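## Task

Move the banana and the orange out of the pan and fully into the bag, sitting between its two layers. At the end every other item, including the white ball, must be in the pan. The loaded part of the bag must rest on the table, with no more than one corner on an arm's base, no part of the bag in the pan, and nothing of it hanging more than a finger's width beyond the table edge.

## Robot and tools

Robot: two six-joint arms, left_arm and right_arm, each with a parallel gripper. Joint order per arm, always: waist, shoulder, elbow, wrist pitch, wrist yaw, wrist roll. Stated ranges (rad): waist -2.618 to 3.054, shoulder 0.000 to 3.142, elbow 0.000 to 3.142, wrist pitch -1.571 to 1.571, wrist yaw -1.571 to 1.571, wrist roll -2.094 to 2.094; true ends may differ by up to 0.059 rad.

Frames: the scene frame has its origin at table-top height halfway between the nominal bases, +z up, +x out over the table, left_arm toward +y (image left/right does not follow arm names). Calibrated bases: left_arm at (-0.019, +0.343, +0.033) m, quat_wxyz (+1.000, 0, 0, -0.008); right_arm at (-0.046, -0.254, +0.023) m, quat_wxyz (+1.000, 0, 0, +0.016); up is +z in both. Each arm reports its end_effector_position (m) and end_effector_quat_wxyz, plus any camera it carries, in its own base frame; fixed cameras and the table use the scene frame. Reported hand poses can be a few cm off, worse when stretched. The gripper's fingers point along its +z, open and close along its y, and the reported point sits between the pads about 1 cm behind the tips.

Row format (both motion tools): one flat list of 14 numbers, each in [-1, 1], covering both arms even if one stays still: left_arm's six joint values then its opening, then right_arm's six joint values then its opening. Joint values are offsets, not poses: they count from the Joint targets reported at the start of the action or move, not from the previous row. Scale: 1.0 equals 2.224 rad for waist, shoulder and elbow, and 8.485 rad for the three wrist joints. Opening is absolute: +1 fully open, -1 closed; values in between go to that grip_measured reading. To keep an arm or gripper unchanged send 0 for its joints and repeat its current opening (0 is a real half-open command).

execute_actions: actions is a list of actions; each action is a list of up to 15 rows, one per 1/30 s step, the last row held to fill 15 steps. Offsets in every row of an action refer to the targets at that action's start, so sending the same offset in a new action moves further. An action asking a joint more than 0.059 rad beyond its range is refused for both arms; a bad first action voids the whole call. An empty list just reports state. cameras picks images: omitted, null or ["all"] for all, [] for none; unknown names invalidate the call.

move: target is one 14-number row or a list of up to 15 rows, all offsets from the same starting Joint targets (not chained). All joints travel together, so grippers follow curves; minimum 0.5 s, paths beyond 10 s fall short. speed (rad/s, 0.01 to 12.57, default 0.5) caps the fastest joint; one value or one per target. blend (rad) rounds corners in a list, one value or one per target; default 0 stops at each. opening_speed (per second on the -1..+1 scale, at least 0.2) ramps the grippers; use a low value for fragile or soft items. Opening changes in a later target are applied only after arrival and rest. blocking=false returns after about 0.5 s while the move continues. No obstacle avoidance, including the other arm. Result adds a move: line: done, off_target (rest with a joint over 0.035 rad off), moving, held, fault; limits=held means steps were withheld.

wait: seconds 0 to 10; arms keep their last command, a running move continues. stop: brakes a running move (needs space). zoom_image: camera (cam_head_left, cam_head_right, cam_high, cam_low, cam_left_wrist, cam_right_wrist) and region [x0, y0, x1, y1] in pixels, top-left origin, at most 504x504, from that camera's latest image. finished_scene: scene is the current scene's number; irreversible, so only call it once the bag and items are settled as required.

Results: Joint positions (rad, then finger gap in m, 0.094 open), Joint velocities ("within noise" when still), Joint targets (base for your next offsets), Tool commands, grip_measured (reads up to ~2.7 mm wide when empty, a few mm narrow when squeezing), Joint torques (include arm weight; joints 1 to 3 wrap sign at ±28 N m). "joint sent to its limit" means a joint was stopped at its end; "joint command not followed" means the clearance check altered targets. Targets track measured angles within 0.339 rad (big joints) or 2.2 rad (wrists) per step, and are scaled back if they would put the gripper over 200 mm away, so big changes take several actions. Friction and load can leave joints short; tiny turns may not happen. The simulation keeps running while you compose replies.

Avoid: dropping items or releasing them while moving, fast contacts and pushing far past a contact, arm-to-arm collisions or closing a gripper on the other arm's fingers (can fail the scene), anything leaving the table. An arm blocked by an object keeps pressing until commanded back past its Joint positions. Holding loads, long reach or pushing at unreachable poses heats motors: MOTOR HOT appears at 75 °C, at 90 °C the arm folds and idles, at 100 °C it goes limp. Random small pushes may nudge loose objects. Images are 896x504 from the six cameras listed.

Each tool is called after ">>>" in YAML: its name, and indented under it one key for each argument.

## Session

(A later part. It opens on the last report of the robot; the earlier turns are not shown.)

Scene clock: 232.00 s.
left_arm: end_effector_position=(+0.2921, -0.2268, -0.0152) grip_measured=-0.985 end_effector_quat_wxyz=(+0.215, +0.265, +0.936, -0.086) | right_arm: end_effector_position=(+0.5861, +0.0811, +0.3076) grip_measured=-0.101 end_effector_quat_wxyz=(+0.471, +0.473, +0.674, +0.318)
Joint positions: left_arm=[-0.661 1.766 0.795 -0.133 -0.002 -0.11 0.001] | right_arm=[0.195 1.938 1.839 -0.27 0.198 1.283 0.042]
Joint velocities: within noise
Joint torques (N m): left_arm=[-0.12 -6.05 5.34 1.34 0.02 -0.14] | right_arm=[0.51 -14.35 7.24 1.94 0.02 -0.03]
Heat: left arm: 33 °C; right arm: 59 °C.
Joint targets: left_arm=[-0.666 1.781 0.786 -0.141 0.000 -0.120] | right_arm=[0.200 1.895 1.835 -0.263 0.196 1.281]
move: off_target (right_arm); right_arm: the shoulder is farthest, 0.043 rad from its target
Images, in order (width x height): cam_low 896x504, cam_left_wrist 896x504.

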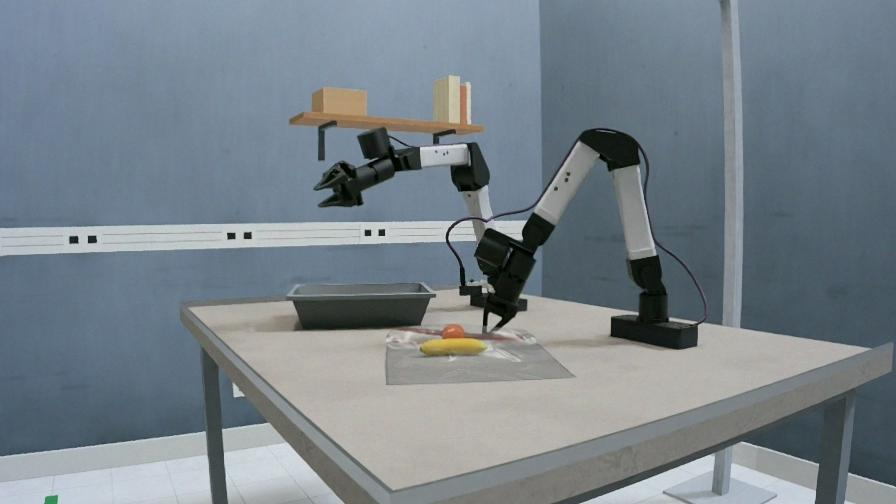

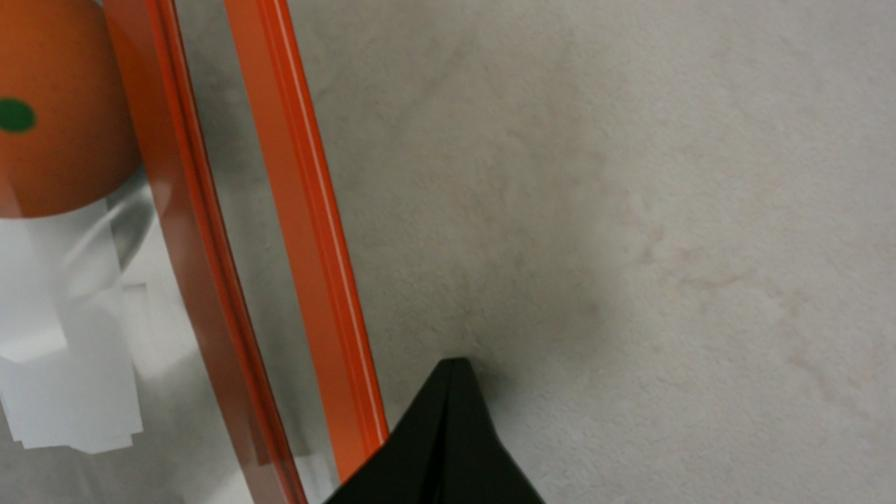

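>>> move:
  target: [0,-0.16,0,0,0,0.0236,-1,0,0,0,0,0,0,-0.1]
  speed: 0.5
  cameras: ["cam_left_wrist","cam_low","cam_head_left"]

>>> zoom_image:
  camera: "cam_head_left"
  region: [230, 170, 410, 330]

>>> zoom_image:
  camera: "cam_left_wrist"
  region: [0, 0, 504, 504]

Scene clock: 233.70 s.
left_arm: end_effector_position=(+0.3088, -0.2398, +0.1025) grip_measured=-0.985 end_effector_quat_wxyz=(+0.368, +0.329, +0.863, -0.111) | right_arm: end_effector_position=(+0.5861, +0.0811, +0.3076) grip_measured=-0.101 end_effector_quat_wxyz=(+0.471, +0.473, +0.674, +0.318)
Joint positions: left_arm=[-0.661 1.436 0.791 -0.137 -0.002 0.068 0.001] | right_arm=[0.195 1.938 1.839 -0.27 0.198 1.283 0.042]
Joint velocities: within noise
Joint torques (N m): left_arm=[-0.12 -6.54 7.39 1.92 0.04 0.06] | right_arm=[0.49 -14.35 7.25 1.94 0.02 -0.03]
Heat: left arm: 33 °C; right arm: 59 °C.
Joint targets: left_arm=[-0.666 1.425 0.786 -0.141 0.000 0.080] | right_arm=[0.200 1.895 1.835 -0.263 0.196 1.281]
move: off_target (right_arm); right_arm: the shoulder is farthest, 0.043 rad from its target
Images, in order (width x height): cam_head_left 896x504, cam_low 896x504, cam_left_wrist 896x504.

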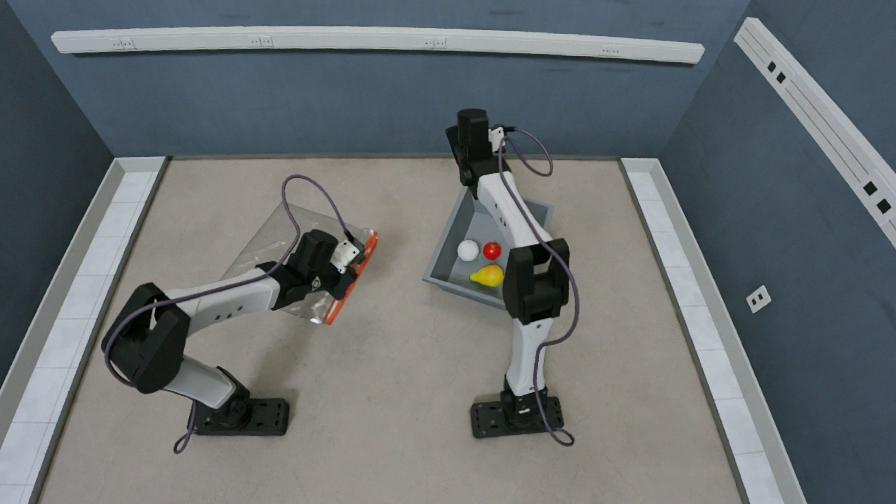

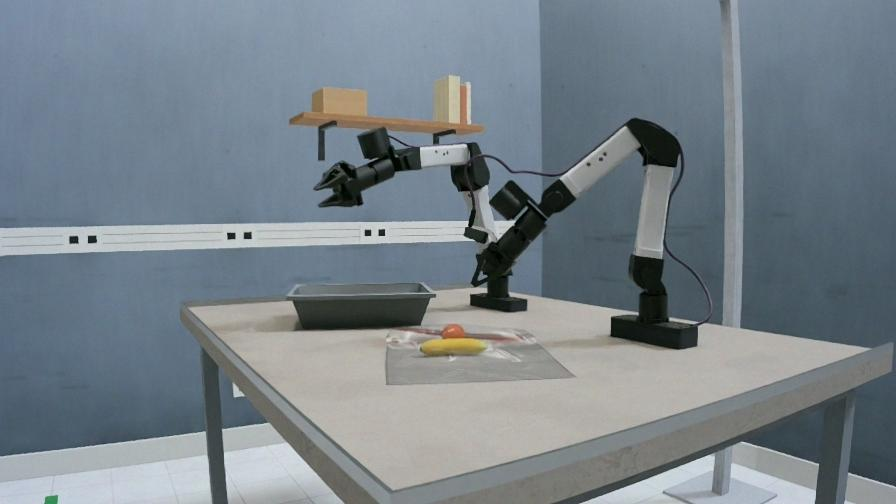

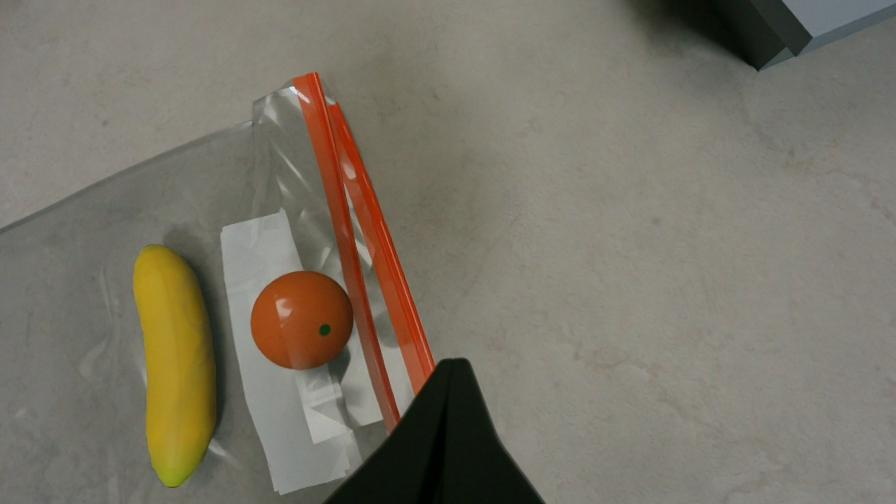

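Scaled by 2.800 from the camera's 896x504 image, which has a finer 1280x720 frame.

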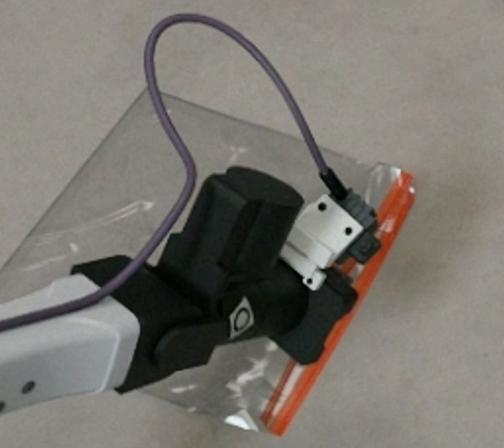

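Scaled by 1.000.

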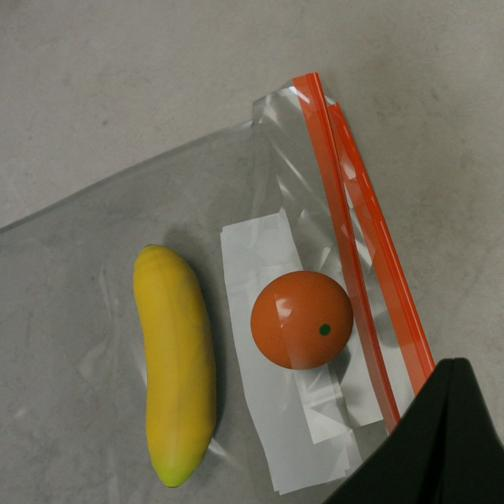

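>>> finished_scene:
  scene: 2

The scene is finished: the task was done.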